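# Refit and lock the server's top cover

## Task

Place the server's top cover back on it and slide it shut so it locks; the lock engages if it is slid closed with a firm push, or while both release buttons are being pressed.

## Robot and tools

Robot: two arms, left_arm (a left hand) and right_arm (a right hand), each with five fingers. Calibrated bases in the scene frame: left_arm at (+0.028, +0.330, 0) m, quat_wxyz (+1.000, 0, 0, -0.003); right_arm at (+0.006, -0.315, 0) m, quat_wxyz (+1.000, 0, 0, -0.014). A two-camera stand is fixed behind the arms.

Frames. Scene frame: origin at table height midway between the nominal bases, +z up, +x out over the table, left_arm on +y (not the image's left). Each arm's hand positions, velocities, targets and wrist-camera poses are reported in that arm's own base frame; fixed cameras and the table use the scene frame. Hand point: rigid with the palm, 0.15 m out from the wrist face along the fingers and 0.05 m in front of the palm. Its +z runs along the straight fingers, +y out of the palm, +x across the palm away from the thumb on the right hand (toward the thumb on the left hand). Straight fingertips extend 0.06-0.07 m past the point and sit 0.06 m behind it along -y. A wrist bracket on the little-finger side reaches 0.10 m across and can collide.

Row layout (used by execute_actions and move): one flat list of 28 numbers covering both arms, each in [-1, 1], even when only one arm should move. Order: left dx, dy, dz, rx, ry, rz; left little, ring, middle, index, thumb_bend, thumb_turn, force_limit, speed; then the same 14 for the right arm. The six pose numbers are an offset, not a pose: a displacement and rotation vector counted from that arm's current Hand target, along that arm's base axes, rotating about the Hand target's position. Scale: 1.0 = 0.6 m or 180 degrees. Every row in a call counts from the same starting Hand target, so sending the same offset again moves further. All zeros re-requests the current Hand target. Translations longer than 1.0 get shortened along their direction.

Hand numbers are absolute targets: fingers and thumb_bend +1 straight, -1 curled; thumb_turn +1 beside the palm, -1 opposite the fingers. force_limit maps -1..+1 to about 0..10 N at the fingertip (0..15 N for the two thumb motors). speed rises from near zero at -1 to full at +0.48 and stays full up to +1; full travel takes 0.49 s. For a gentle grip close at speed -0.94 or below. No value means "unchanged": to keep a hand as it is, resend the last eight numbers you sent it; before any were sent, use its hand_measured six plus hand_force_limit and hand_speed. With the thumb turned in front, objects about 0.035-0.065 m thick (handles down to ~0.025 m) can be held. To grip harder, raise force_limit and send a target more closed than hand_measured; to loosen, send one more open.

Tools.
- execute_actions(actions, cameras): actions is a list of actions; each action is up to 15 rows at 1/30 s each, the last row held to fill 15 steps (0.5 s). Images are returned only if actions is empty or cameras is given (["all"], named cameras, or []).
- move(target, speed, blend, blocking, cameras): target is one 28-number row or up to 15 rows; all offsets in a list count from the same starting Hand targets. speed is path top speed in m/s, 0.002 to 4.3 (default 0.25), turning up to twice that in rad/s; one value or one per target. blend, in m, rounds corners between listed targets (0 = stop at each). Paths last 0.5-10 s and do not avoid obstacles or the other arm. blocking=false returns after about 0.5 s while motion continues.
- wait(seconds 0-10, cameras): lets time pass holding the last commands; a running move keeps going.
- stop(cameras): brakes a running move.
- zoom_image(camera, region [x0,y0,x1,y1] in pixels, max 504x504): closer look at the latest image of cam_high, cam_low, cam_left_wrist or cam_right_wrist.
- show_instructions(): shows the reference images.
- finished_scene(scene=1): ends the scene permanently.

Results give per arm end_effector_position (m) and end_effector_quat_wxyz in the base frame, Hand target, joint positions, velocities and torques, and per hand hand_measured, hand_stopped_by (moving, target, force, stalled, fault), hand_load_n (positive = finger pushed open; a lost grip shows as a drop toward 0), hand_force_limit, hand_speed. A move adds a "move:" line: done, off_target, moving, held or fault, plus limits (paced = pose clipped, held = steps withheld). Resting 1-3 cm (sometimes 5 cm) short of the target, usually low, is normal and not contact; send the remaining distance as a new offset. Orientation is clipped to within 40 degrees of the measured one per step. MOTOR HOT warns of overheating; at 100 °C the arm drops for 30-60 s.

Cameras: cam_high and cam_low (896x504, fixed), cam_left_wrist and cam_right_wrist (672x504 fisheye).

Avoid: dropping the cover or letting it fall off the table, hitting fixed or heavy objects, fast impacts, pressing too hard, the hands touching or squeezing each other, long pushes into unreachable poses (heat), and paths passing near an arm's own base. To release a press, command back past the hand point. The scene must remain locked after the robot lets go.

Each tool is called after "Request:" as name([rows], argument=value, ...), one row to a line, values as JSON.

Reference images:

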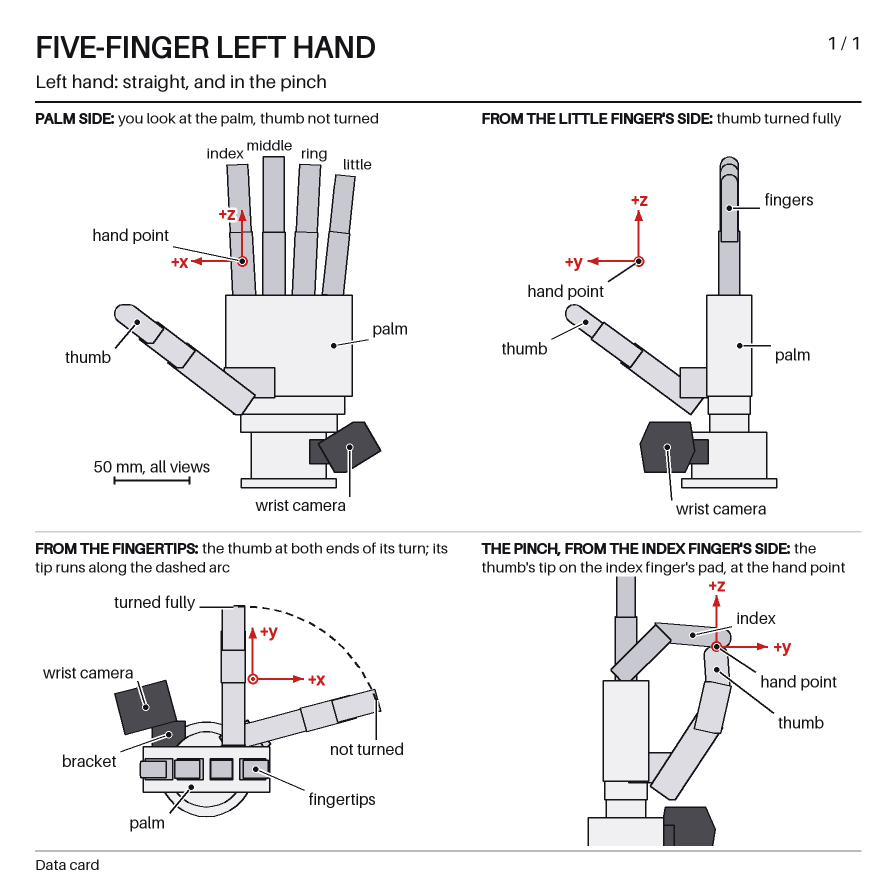

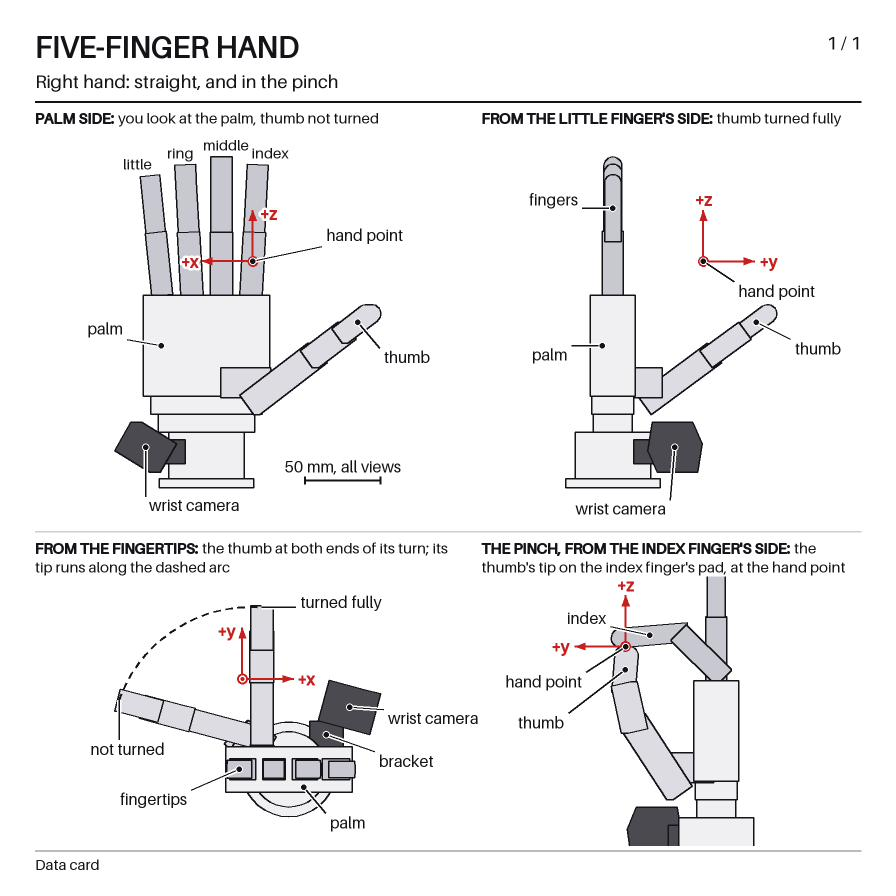

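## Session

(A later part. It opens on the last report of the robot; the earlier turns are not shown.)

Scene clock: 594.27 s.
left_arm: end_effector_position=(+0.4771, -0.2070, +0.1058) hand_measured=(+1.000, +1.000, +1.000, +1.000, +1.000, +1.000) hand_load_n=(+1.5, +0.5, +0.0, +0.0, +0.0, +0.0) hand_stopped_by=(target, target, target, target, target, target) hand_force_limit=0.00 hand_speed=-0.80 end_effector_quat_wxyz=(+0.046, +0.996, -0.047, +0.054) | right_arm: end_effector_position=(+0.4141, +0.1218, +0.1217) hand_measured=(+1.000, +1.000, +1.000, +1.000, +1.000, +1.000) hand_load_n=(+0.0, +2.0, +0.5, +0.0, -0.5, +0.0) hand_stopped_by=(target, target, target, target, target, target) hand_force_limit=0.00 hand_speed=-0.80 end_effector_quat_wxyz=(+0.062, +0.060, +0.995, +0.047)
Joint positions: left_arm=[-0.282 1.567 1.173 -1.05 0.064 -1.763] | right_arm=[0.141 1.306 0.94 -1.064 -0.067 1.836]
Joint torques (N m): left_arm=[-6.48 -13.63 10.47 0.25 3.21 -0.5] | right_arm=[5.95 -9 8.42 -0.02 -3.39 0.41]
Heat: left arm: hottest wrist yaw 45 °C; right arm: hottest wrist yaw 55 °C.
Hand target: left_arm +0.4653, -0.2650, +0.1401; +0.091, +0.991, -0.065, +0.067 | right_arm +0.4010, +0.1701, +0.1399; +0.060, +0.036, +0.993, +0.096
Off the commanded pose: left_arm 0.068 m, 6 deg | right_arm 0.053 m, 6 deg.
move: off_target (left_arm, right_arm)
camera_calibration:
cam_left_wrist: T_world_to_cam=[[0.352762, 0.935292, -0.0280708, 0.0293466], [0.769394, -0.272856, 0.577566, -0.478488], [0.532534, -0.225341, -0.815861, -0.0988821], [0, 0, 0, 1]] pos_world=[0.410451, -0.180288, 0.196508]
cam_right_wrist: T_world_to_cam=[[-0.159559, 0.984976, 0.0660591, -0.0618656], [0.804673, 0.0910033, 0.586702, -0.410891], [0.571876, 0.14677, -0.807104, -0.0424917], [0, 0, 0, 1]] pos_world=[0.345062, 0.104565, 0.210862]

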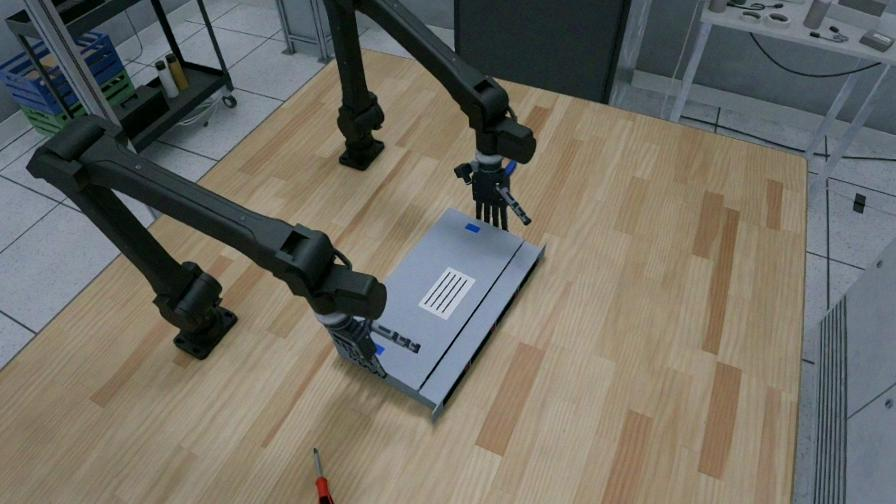

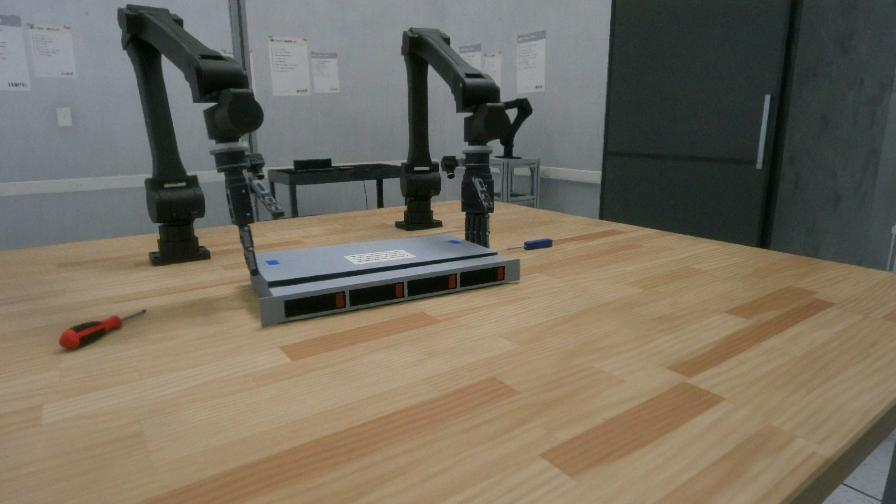

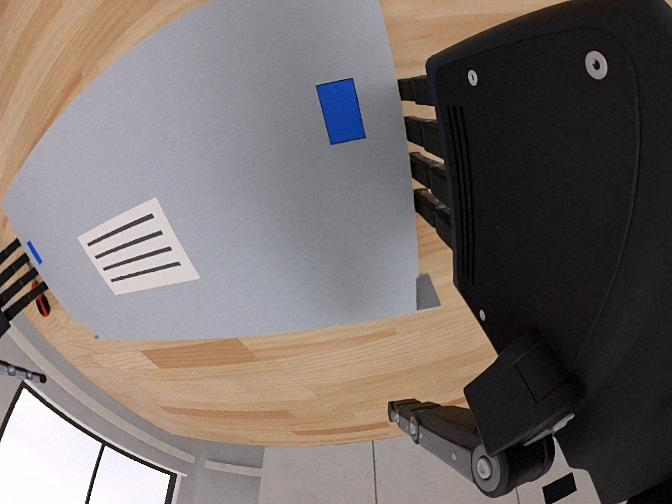

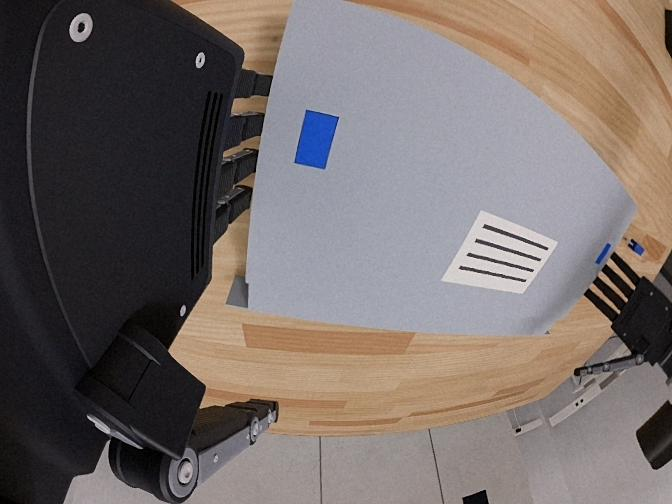

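Request:
move([
  [0.01,0.12,-0.01,0.05,0.03,0.01,1,1,1,1,1,1,0,-0.8,0.01,-0.12,-0.01,-0.05,0.03,0,1,1,1,1,1,1,0,-0.8],
  [0.01,0.14,0.07,0.05,0.03,0.01,1,1,1,1,1,1,0,-0.8,0.03,-0.15,0.08,-0.05,0.03,0,1,1,1,1,1,1,0,-0.8],
], speed=0.15, cameras=["all"])

Request:
zoom_image(camera="cam_right_wrist", region=[250, 0, 450, 330])

Request:
zoom_image(camera="cam_left_wrist", region=[220, 0, 440, 330])

Request:
zoom_image(camera="cam_low", region=[235, 200, 385, 330])

Request:
zoom_image(camera="cam_low", region=[385, 200, 535, 310])

Request:
zoom_image(camera="cam_high", region=[320, 190, 560, 430])

Scene clock: 603.47 s.
left_arm: end_effector_position=(+0.4540, -0.1797, +0.1557) hand_measured=(+1.000, +1.000, +1.000, +1.000, +1.000, +1.000) hand_load_n=(+0.0, +0.0, +0.0, +0.0, +0.0, +0.0) hand_stopped_by=(target, target, target, target, target, target) hand_force_limit=0.00 hand_speed=-0.80 end_effector_quat_wxyz=(+0.010, +0.999, -0.048, -0.011) | right_arm: end_effector_position=(+0.4010, +0.0819, +0.1653) hand_measured=(+1.000, +1.000, +1.000, +1.000, +1.000, +1.000) hand_load_n=(+0.0, +0.0, +0.0, +0.0, -0.5, +0.0) hand_stopped_by=(target, target, target, target, target, target) hand_force_limit=0.00 hand_speed=-0.80 end_effector_quat_wxyz=(-0.008, +0.042, +0.999, +0.015)
Joint positions: left_arm=[-0.254 1.539 1.307 -1.356 0.024 -1.729] | right_arm=[0.052 1.328 1.111 -1.367 -0.03 1.706]
Joint torques (N m): left_arm=[0.97 -11.05 13.15 0.09 -0.02 0.12] | right_arm=[0.09 -7.24 12.85 -0.09 0.05 -0.11]
Heat: left arm: hottest wrist yaw 47 °C; right arm: hottest wrist yaw 57 °C.
Hand target: left_arm +0.4713, -0.1810, +0.1820; +0.015, +0.998, -0.051, +0.016 | right_arm +0.4190, +0.0801, +0.1879; +0.015, +0.036, +0.999, +0.016
Off the commanded pose: left_arm 0.032 m, 3 deg | right_arm 0.029 m, 3 deg.
move: off_target (left_arm, right_arm)
camera_calibration:
cam_left_wrist: T_world_to_cam=[[0.354334, 0.935119, -0.000400532, 0.00823364], [0.833895, -0.315785, 0.452657, -0.499561], [0.423162, -0.160726, -0.891685, 0.033345], [0, 0, 0, 1]] pos_world=[0.399554, -0.160094, 0.255866]
cam_right_wrist: T_world_to_cam=[[-0.190641, 0.98109, 0.0334366, -0.00938839], [0.874602, 0.154283, 0.459639, -0.434482], [0.445788, 0.116869, -0.887476, 0.0723113], [0, 0, 0, 1]] pos_world=[0.345974, 0.0677933, 0.264193]

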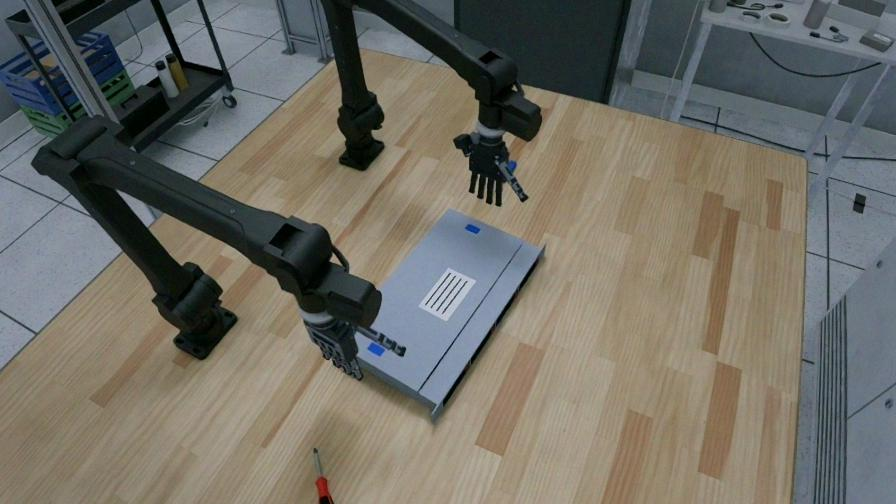

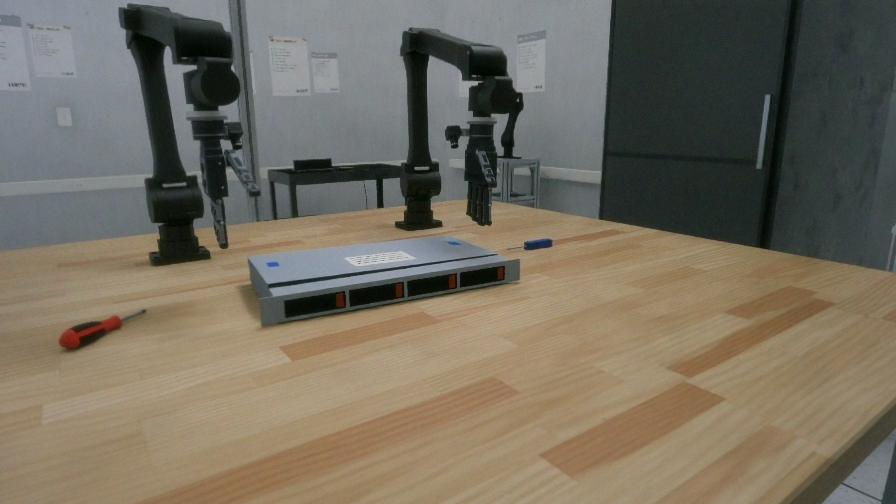

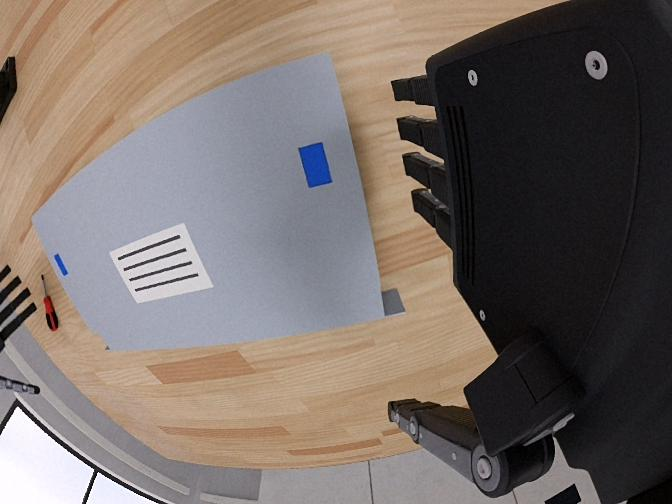

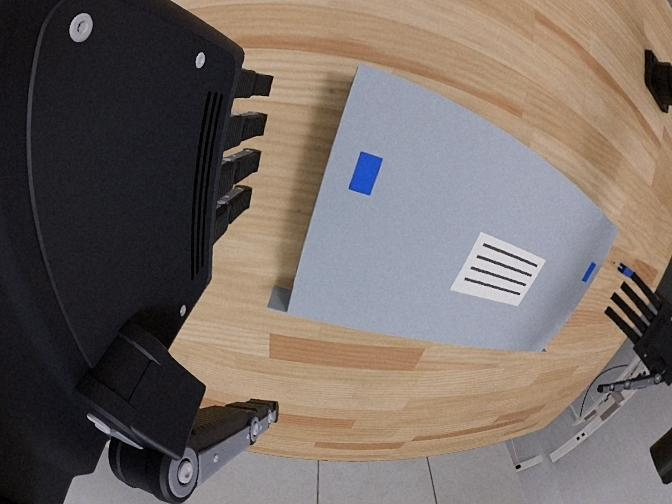

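Scaled by 1.527 from the camera's 672x504 image, which has a finer 960x720 frame.

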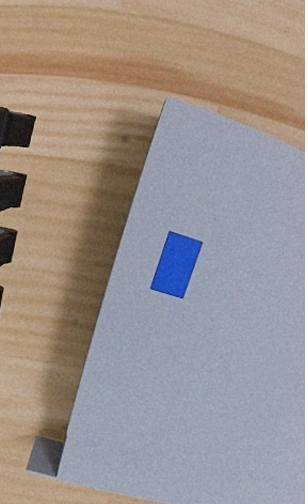

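Scaled by 1.527 from the camera's 672x504 image, which has a finer 960x720 frame.

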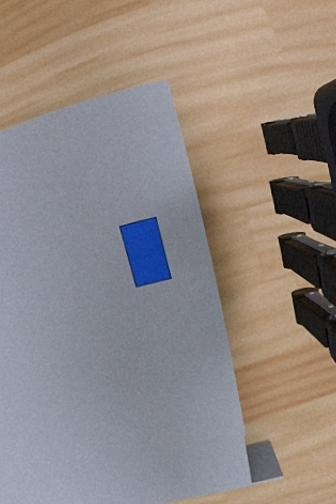

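Scaled by 3.360 from the camera's 896x504 image, which has a finer 1280x720 frame.

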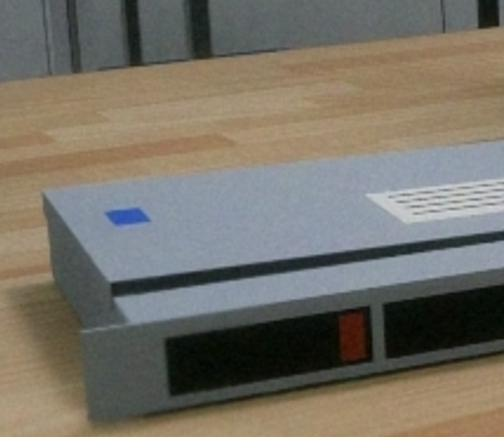

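Scaled by 3.360 from the camera's 896x504 image, which has a finer 1280x720 frame.

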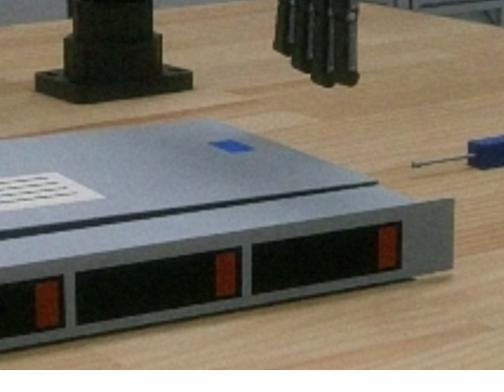

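Scaled by 2.100 from the camera's 896x504 image, which has a finer 1280x720 frame.

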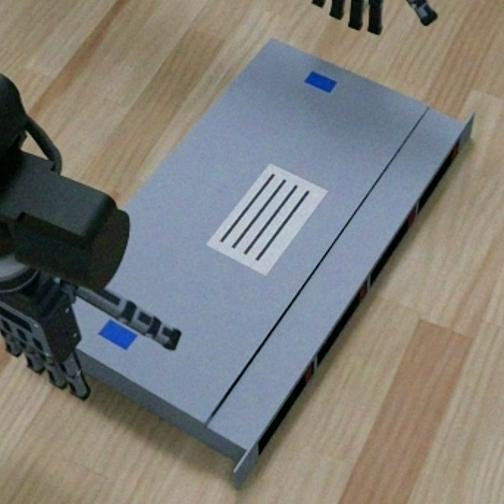

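Request:
move(target=[-0.0555,-0.1067,-0.053,0.0098,0.0093,0,0,0,1,0,1,1,0,0,-0.025,0.1465,-0.063,-0.010,0.0104,0,0,0,1,0,1,1,0,0], speed=0.15, cameras=["all"])

Request:
zoom_image(camera="cam_high", region=[320, 190, 560, 430])

Scene clock: 628.63 s.
left_arm: end_effector_position=(+0.4352, -0.2430, +0.1515) hand_measured=(+0.000, +0.000, +1.000, +0.000, +1.000, +1.000) hand_load_n=(+0.0, +0.0, +0.0, +0.0, +0.0, +0.0) hand_stopped_by=(target, target, target, target, target, target) hand_force_limit=0.00 hand_speed=0.00 end_effector_quat_wxyz=(+0.001, +0.999, -0.054, -0.003) | right_arm: end_effector_position=(+0.3977, +0.1651, +0.1481) hand_measured=(+0.000, +0.000, +1.000, +0.000, +1.000, +1.000) hand_load_n=(+0.0, +0.0, +0.0, +0.0, +0.0, +0.0) hand_stopped_by=(target, target, target, target, target, target) hand_force_limit=0.00 hand_speed=0.00 end_effector_quat_wxyz=(-0.007, +0.030, +1.000, +0.000)
Joint positions: left_arm=[-0.41 1.542 1.301 -1.334 0.004 -1.872] | right_arm=[0.285 1.371 1.111 -1.324 -0.004 1.916]
Joint torques (N m): left_arm=[0.09 -9.93 8.59 0.76 -0.09 -0.11] | right_arm=[0.32 -7.06 8.94 0.43 0.15 0.22]
Heat: left arm: hottest wrist yaw 41 °C; right arm: hottest wrist yaw 50 °C.
Hand target: left_arm +0.4380, -0.2451, +0.1502; +0.001, +0.999, -0.051, +0.001 | right_arm +0.4040, +0.1681, +0.1502; +0.000, +0.036, +0.999, +0.000
Off the commanded pose: left_arm 0.004 m, 1 deg | right_arm 0.007 m, 1 deg.
move: done
camera_calibration:
cam_left_wrist: T_world_to_cam=[[0.366815, 0.930022, 0.0224807, 0.0639816], [0.821049, -0.335008, 0.462221, -0.502478], [0.437407, -0.151092, -0.88648, 0.0227328], [0, 0, 0, 1]] pos_world=[0.379146, -0.224404, 0.25097]
cam_right_wrist: T_world_to_cam=[[-0.213829, 0.97686, 0.0045968, -0.0769412], [0.870125, 0.188322, 0.455431, -0.439783], [0.444027, 0.101384, -0.890259, 0.0525311], [0, 0, 0, 1]] pos_world=[0.342889, 0.152656, 0.247411]

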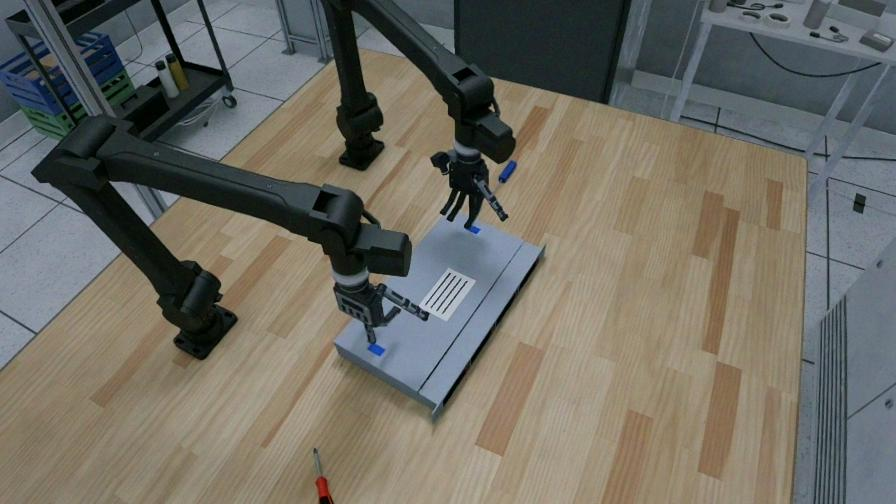

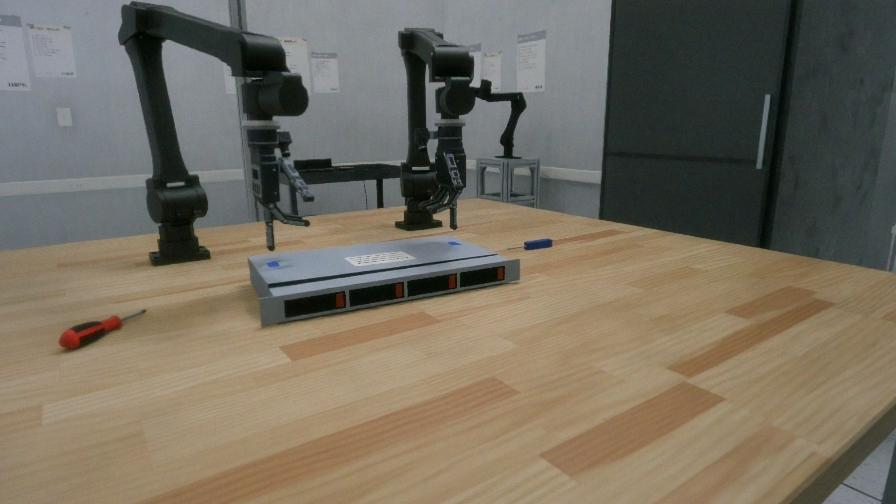

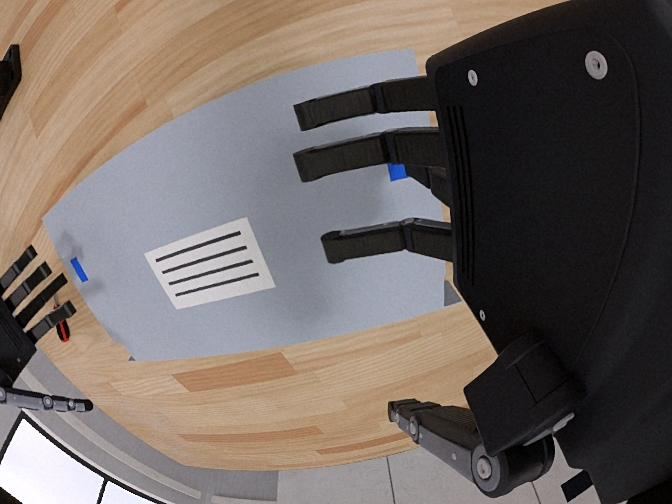

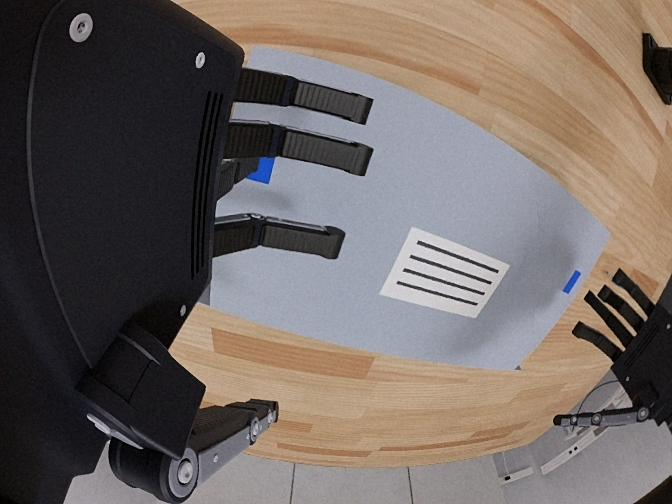

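Scaled by 2.100 from the camera's 896x504 image, which has a finer 1280x720 frame.

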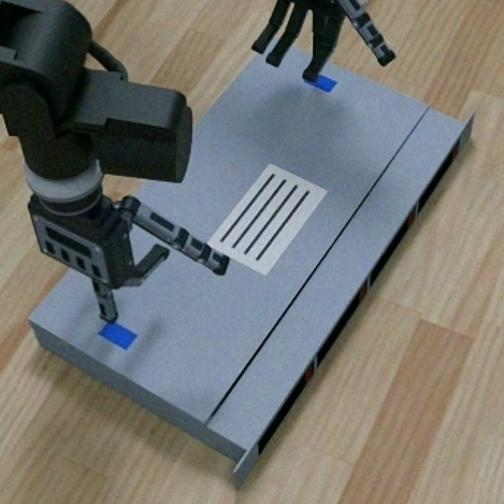

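Request:
move(target=[0.0167,0,-0.05,0,0,0,0,0,1,0,1,1,0,0,0.01,0,-0.048,0,0,0,0,0,1,0,1,1,0,0], speed=0.1, cameras=["all"])

Request:
zoom_image(camera="cam_high", region=[320, 200, 510, 390])

Request:
zoom_image(camera="cam_low", region=[250, 220, 350, 290])

Request:
zoom_image(camera="cam_low", region=[400, 200, 500, 270])

Scene clock: 653.70 s.
left_arm: end_effector_position=(+0.4421, -0.2459, +0.1204) hand_measured=(+0.000, +0.000, +1.000, +0.000, +1.000, +1.000) hand_load_n=(+0.0, +0.0, +0.0, +0.0, +0.0, +0.0) hand_stopped_by=(target, target, target, target, target, target) hand_force_limit=0.00 hand_speed=0.00 end_effector_quat_wxyz=(+0.000, +0.999, -0.054, -0.006) | right_arm: end_effector_position=(+0.4084, +0.1681, +0.1244) hand_measured=(+0.000, +0.000, +1.000, +0.000, +1.000, +1.000) hand_load_n=(+0.0, +0.0, +0.0, +0.0, +0.0, +0.0) hand_stopped_by=(target, target, target, target, target, target) hand_force_limit=0.00 hand_speed=0.00 end_effector_quat_wxyz=(-0.002, +0.030, +1.000, +0.001)
Joint positions: left_arm=[-0.41 1.588 1.272 -1.266 0.004 -1.872] | right_arm=[0.285 1.411 1.084 -1.246 -0.004 1.917]
Joint torques (N m): left_arm=[0.79 -10.52 8.42 0.96 -0.09 -0.02] | right_arm=[0.67 -7.94 7.61 0.51 0.17 0.2]
Heat: left arm: hottest wrist yaw 39 °C; right arm: hottest wrist yaw 47 °C.
Hand target: left_arm +0.4480, -0.2451, +0.1202; +0.001, +0.999, -0.051, +0.001 | right_arm +0.4099, +0.1681, +0.1213; +0.000, +0.036, +0.999, +0.000
Off the commanded pose: left_arm 0.006 m, 1 deg | right_arm 0.003 m, 1 deg.
move: done
camera_calibration:
cam_left_wrist: T_world_to_cam=[[0.366558, 0.930117, 0.0227639, 0.0650093], [0.824411, -0.336046, 0.455434, -0.495717], [0.431256, -0.148176, -0.889979, -0.00440887], [0, 0, 0, 1]] pos_world=[0.386746, -0.227703, 0.220363]
cam_right_wrist: T_world_to_cam=[[-0.213083, 0.977021, 0.0051059, -0.0778375], [0.865011, 0.186219, 0.465916, -0.437657], [0.454259, 0.103695, -0.884814, 0.0211249], [0, 0, 0, 1]] pos_world=[0.352397, 0.155359, 0.223001]

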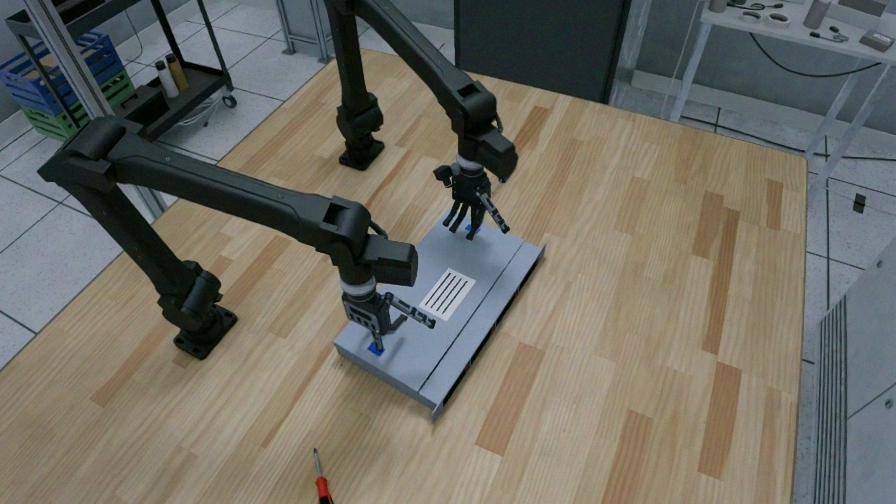

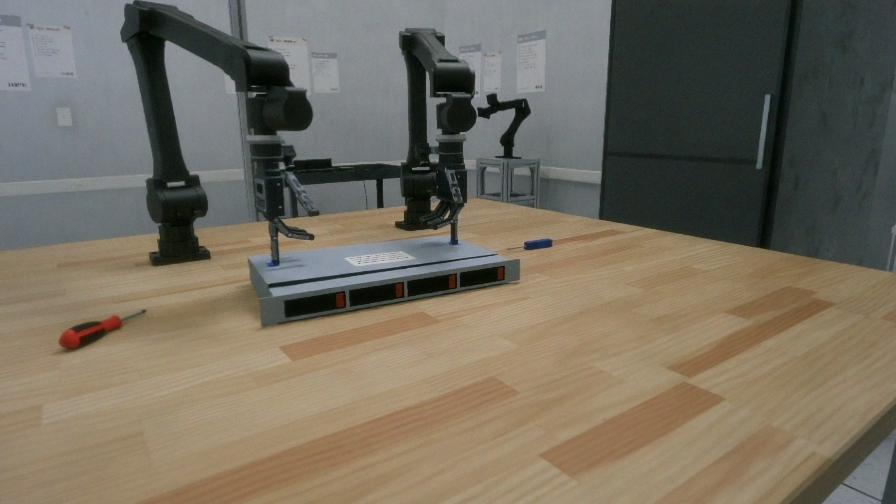

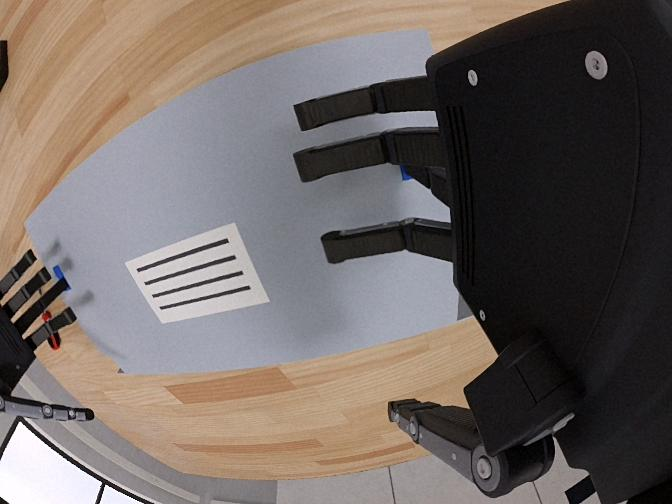

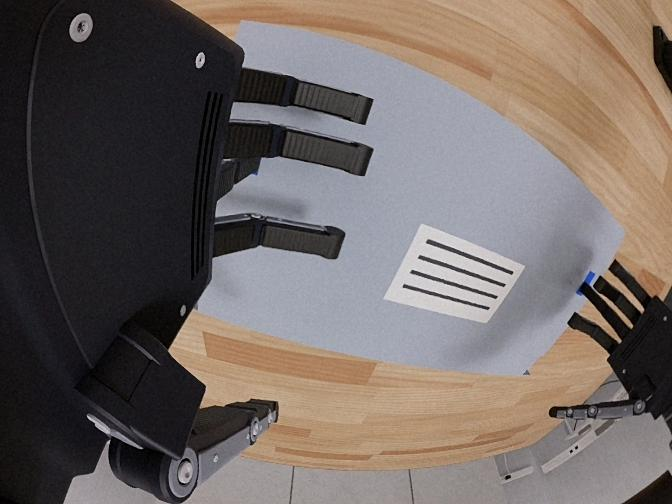

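Scaled by 2.653 from the camera's 896x504 image, which has a finer 1280x720 frame.

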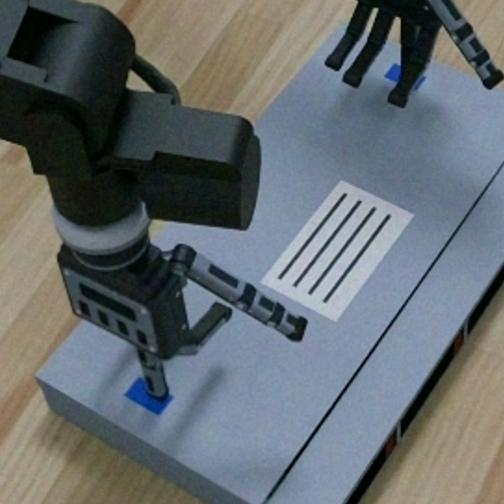

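Scaled by 5.040 from the camera's 896x504 image, which has a finer 1280x720 frame.

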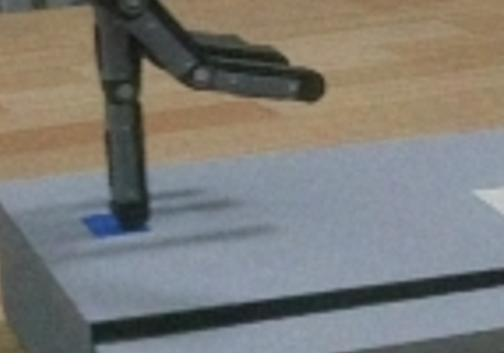

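Scaled by 5.040 from the camera's 896x504 image, which has a finer 1280x720 frame.

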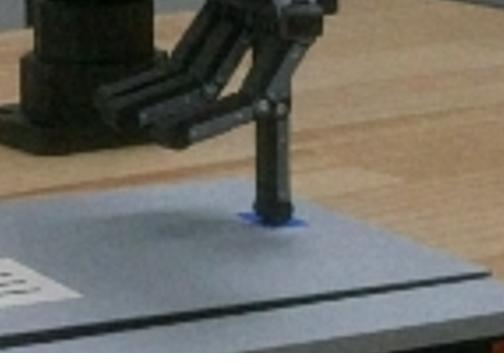

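Request:
move(target=[0,0,-0.06,0,0,0,0,0,1,0,1,1,0,0,0.0,-0.005,-0.06,0,0,0,0,0,1,0,1,1,0,0], speed=0.04, cameras=["all"])

Request:
zoom_image(camera="cam_low", region=[250, 220, 350, 290])

Request:
zoom_image(camera="cam_low", region=[400, 200, 500, 270])

Scene clock: 670.13 s.
left_arm: end_effector_position=(+0.4412, -0.2453, +0.1135) hand_measured=(+0.000, +0.000, +1.000, +0.000, +1.000, +1.000) hand_load_n=(+0.0, +0.0, +0.0, +0.0, +0.0, +0.0) hand_stopped_by=(target, target, target, target, target, target) hand_force_limit=0.00 hand_speed=0.00 end_effector_quat_wxyz=(+0.004, +0.998, -0.054, +0.007) | right_arm: end_effector_position=(+0.4084, +0.1680, +0.1160) hand_measured=(+0.000, +0.000, +1.000, +0.000, +1.000, +1.000) hand_load_n=(+0.0, +0.0, +0.5, +0.0, -0.5, +0.0) hand_stopped_by=(target, target, target, target, target, target) hand_force_limit=0.00 hand_speed=0.00 end_effector_quat_wxyz=(+0.013, +0.030, +0.999, +0.006)
Joint positions: left_arm=[-0.41 1.575 1.233 -1.214 0.002 -1.872] | right_arm=[0.285 1.399 1.044 -1.188 -0.003 1.917]
Joint torques (N m): left_arm=[0.79 -6.48 6.35 2.52 -0.06 -0.02] | right_arm=[-0.26 -4.84 5.55 2.06 0.17 0.14]
Heat: left arm: hottest elbow 37 °C; right arm: hottest wrist yaw 46 °C.
Hand target: left_arm +0.4480, -0.2451, +0.0843; +0.001, +0.999, -0.051, +0.001 | right_arm +0.4099, +0.1651, +0.0853; +0.000, +0.036, +0.999, +0.000
Off the commanded pose: left_arm 0.030 m, 1 deg | right_arm 0.031 m, 2 deg.
move: off_target (left_arm, right_arm)
camera_calibration:
cam_left_wrist: T_world_to_cam=[[0.365989, 0.930335, 0.0230021, 0.065236], [0.812751, -0.331576, 0.479055, -0.488108], [0.453309, -0.156634, -0.877483, -0.0234113], [0, 0, 0, 1]] pos_world=[0.383447, -0.226203, 0.211787]
cam_right_wrist: T_world_to_cam=[[-0.2133, 0.976965, 0.00645712, -0.0777065], [0.851031, 0.182551, 0.492364, -0.430496], [0.479843, 0.110516, -0.870366, 0.000360297], [0, 0, 0, 1]] pos_world=[0.349617, 0.154464, 0.212776]

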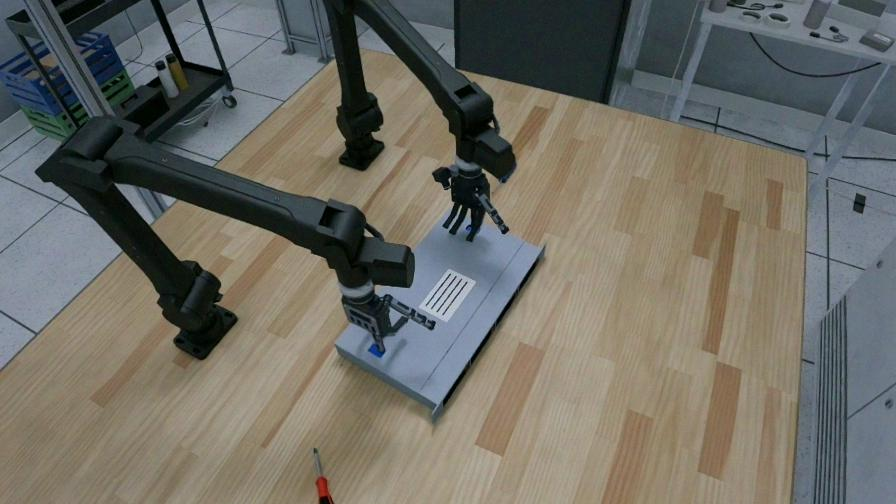

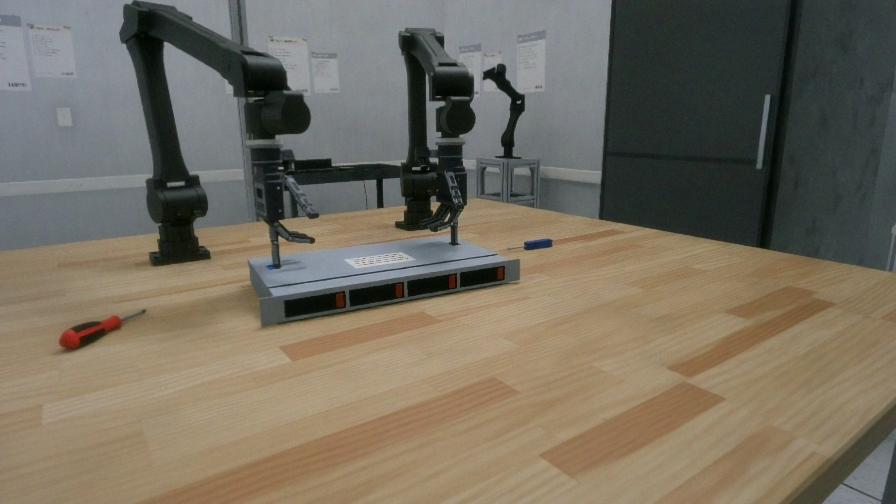

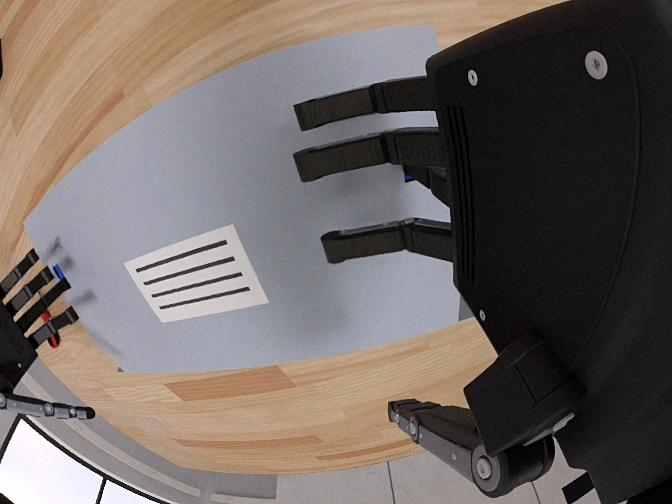

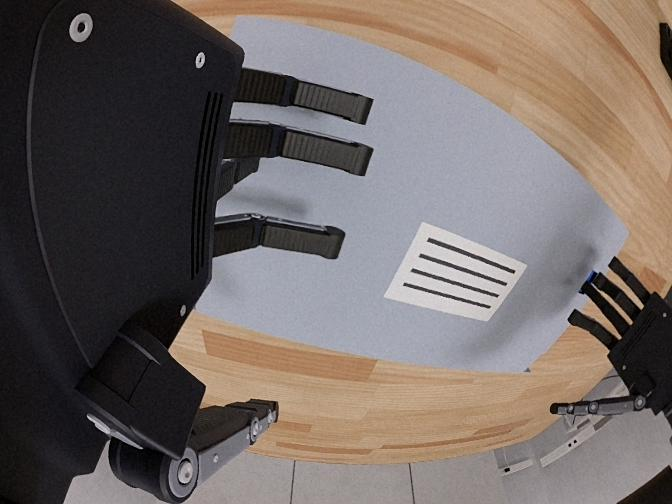

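Scaled by 5.040 from the camera's 896x504 image, which has a finer 1280x720 frame.

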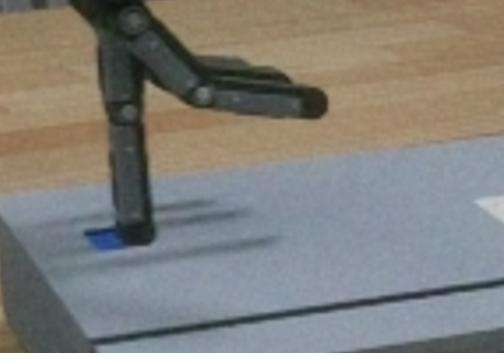

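Scaled by 5.040 from the camera's 896x504 image, which has a finer 1280x720 frame.

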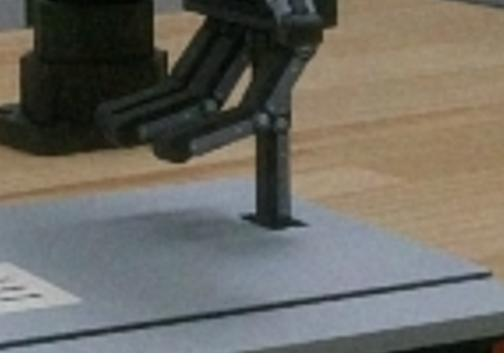

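Request:
zoom_image(camera="cam_high", region=[330, 310, 430, 390])

Request:
zoom_image(camera="cam_right_wrist", region=[200, 120, 320, 230])

Scaled by 5.040 from the camera's 896x504 image, which has a finer 1280x720 frame.

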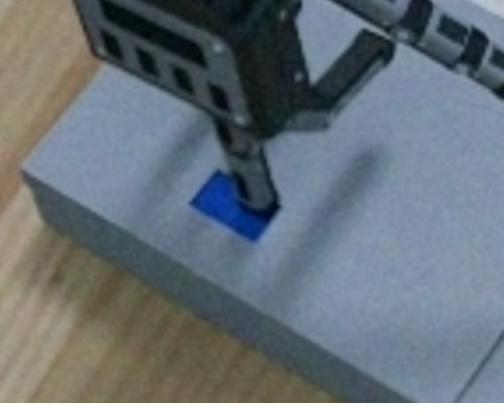

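Scaled by 4.200 from the camera's 672x504 image, which has a finer 960x720 frame.

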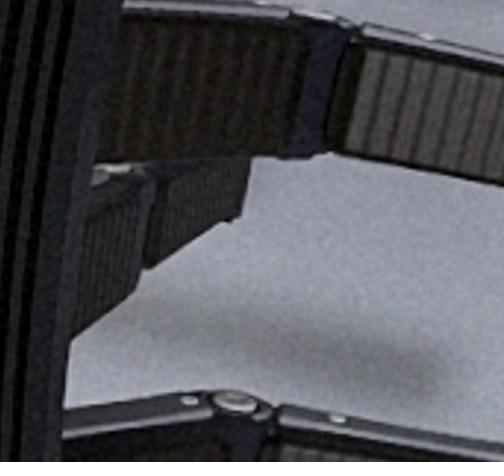

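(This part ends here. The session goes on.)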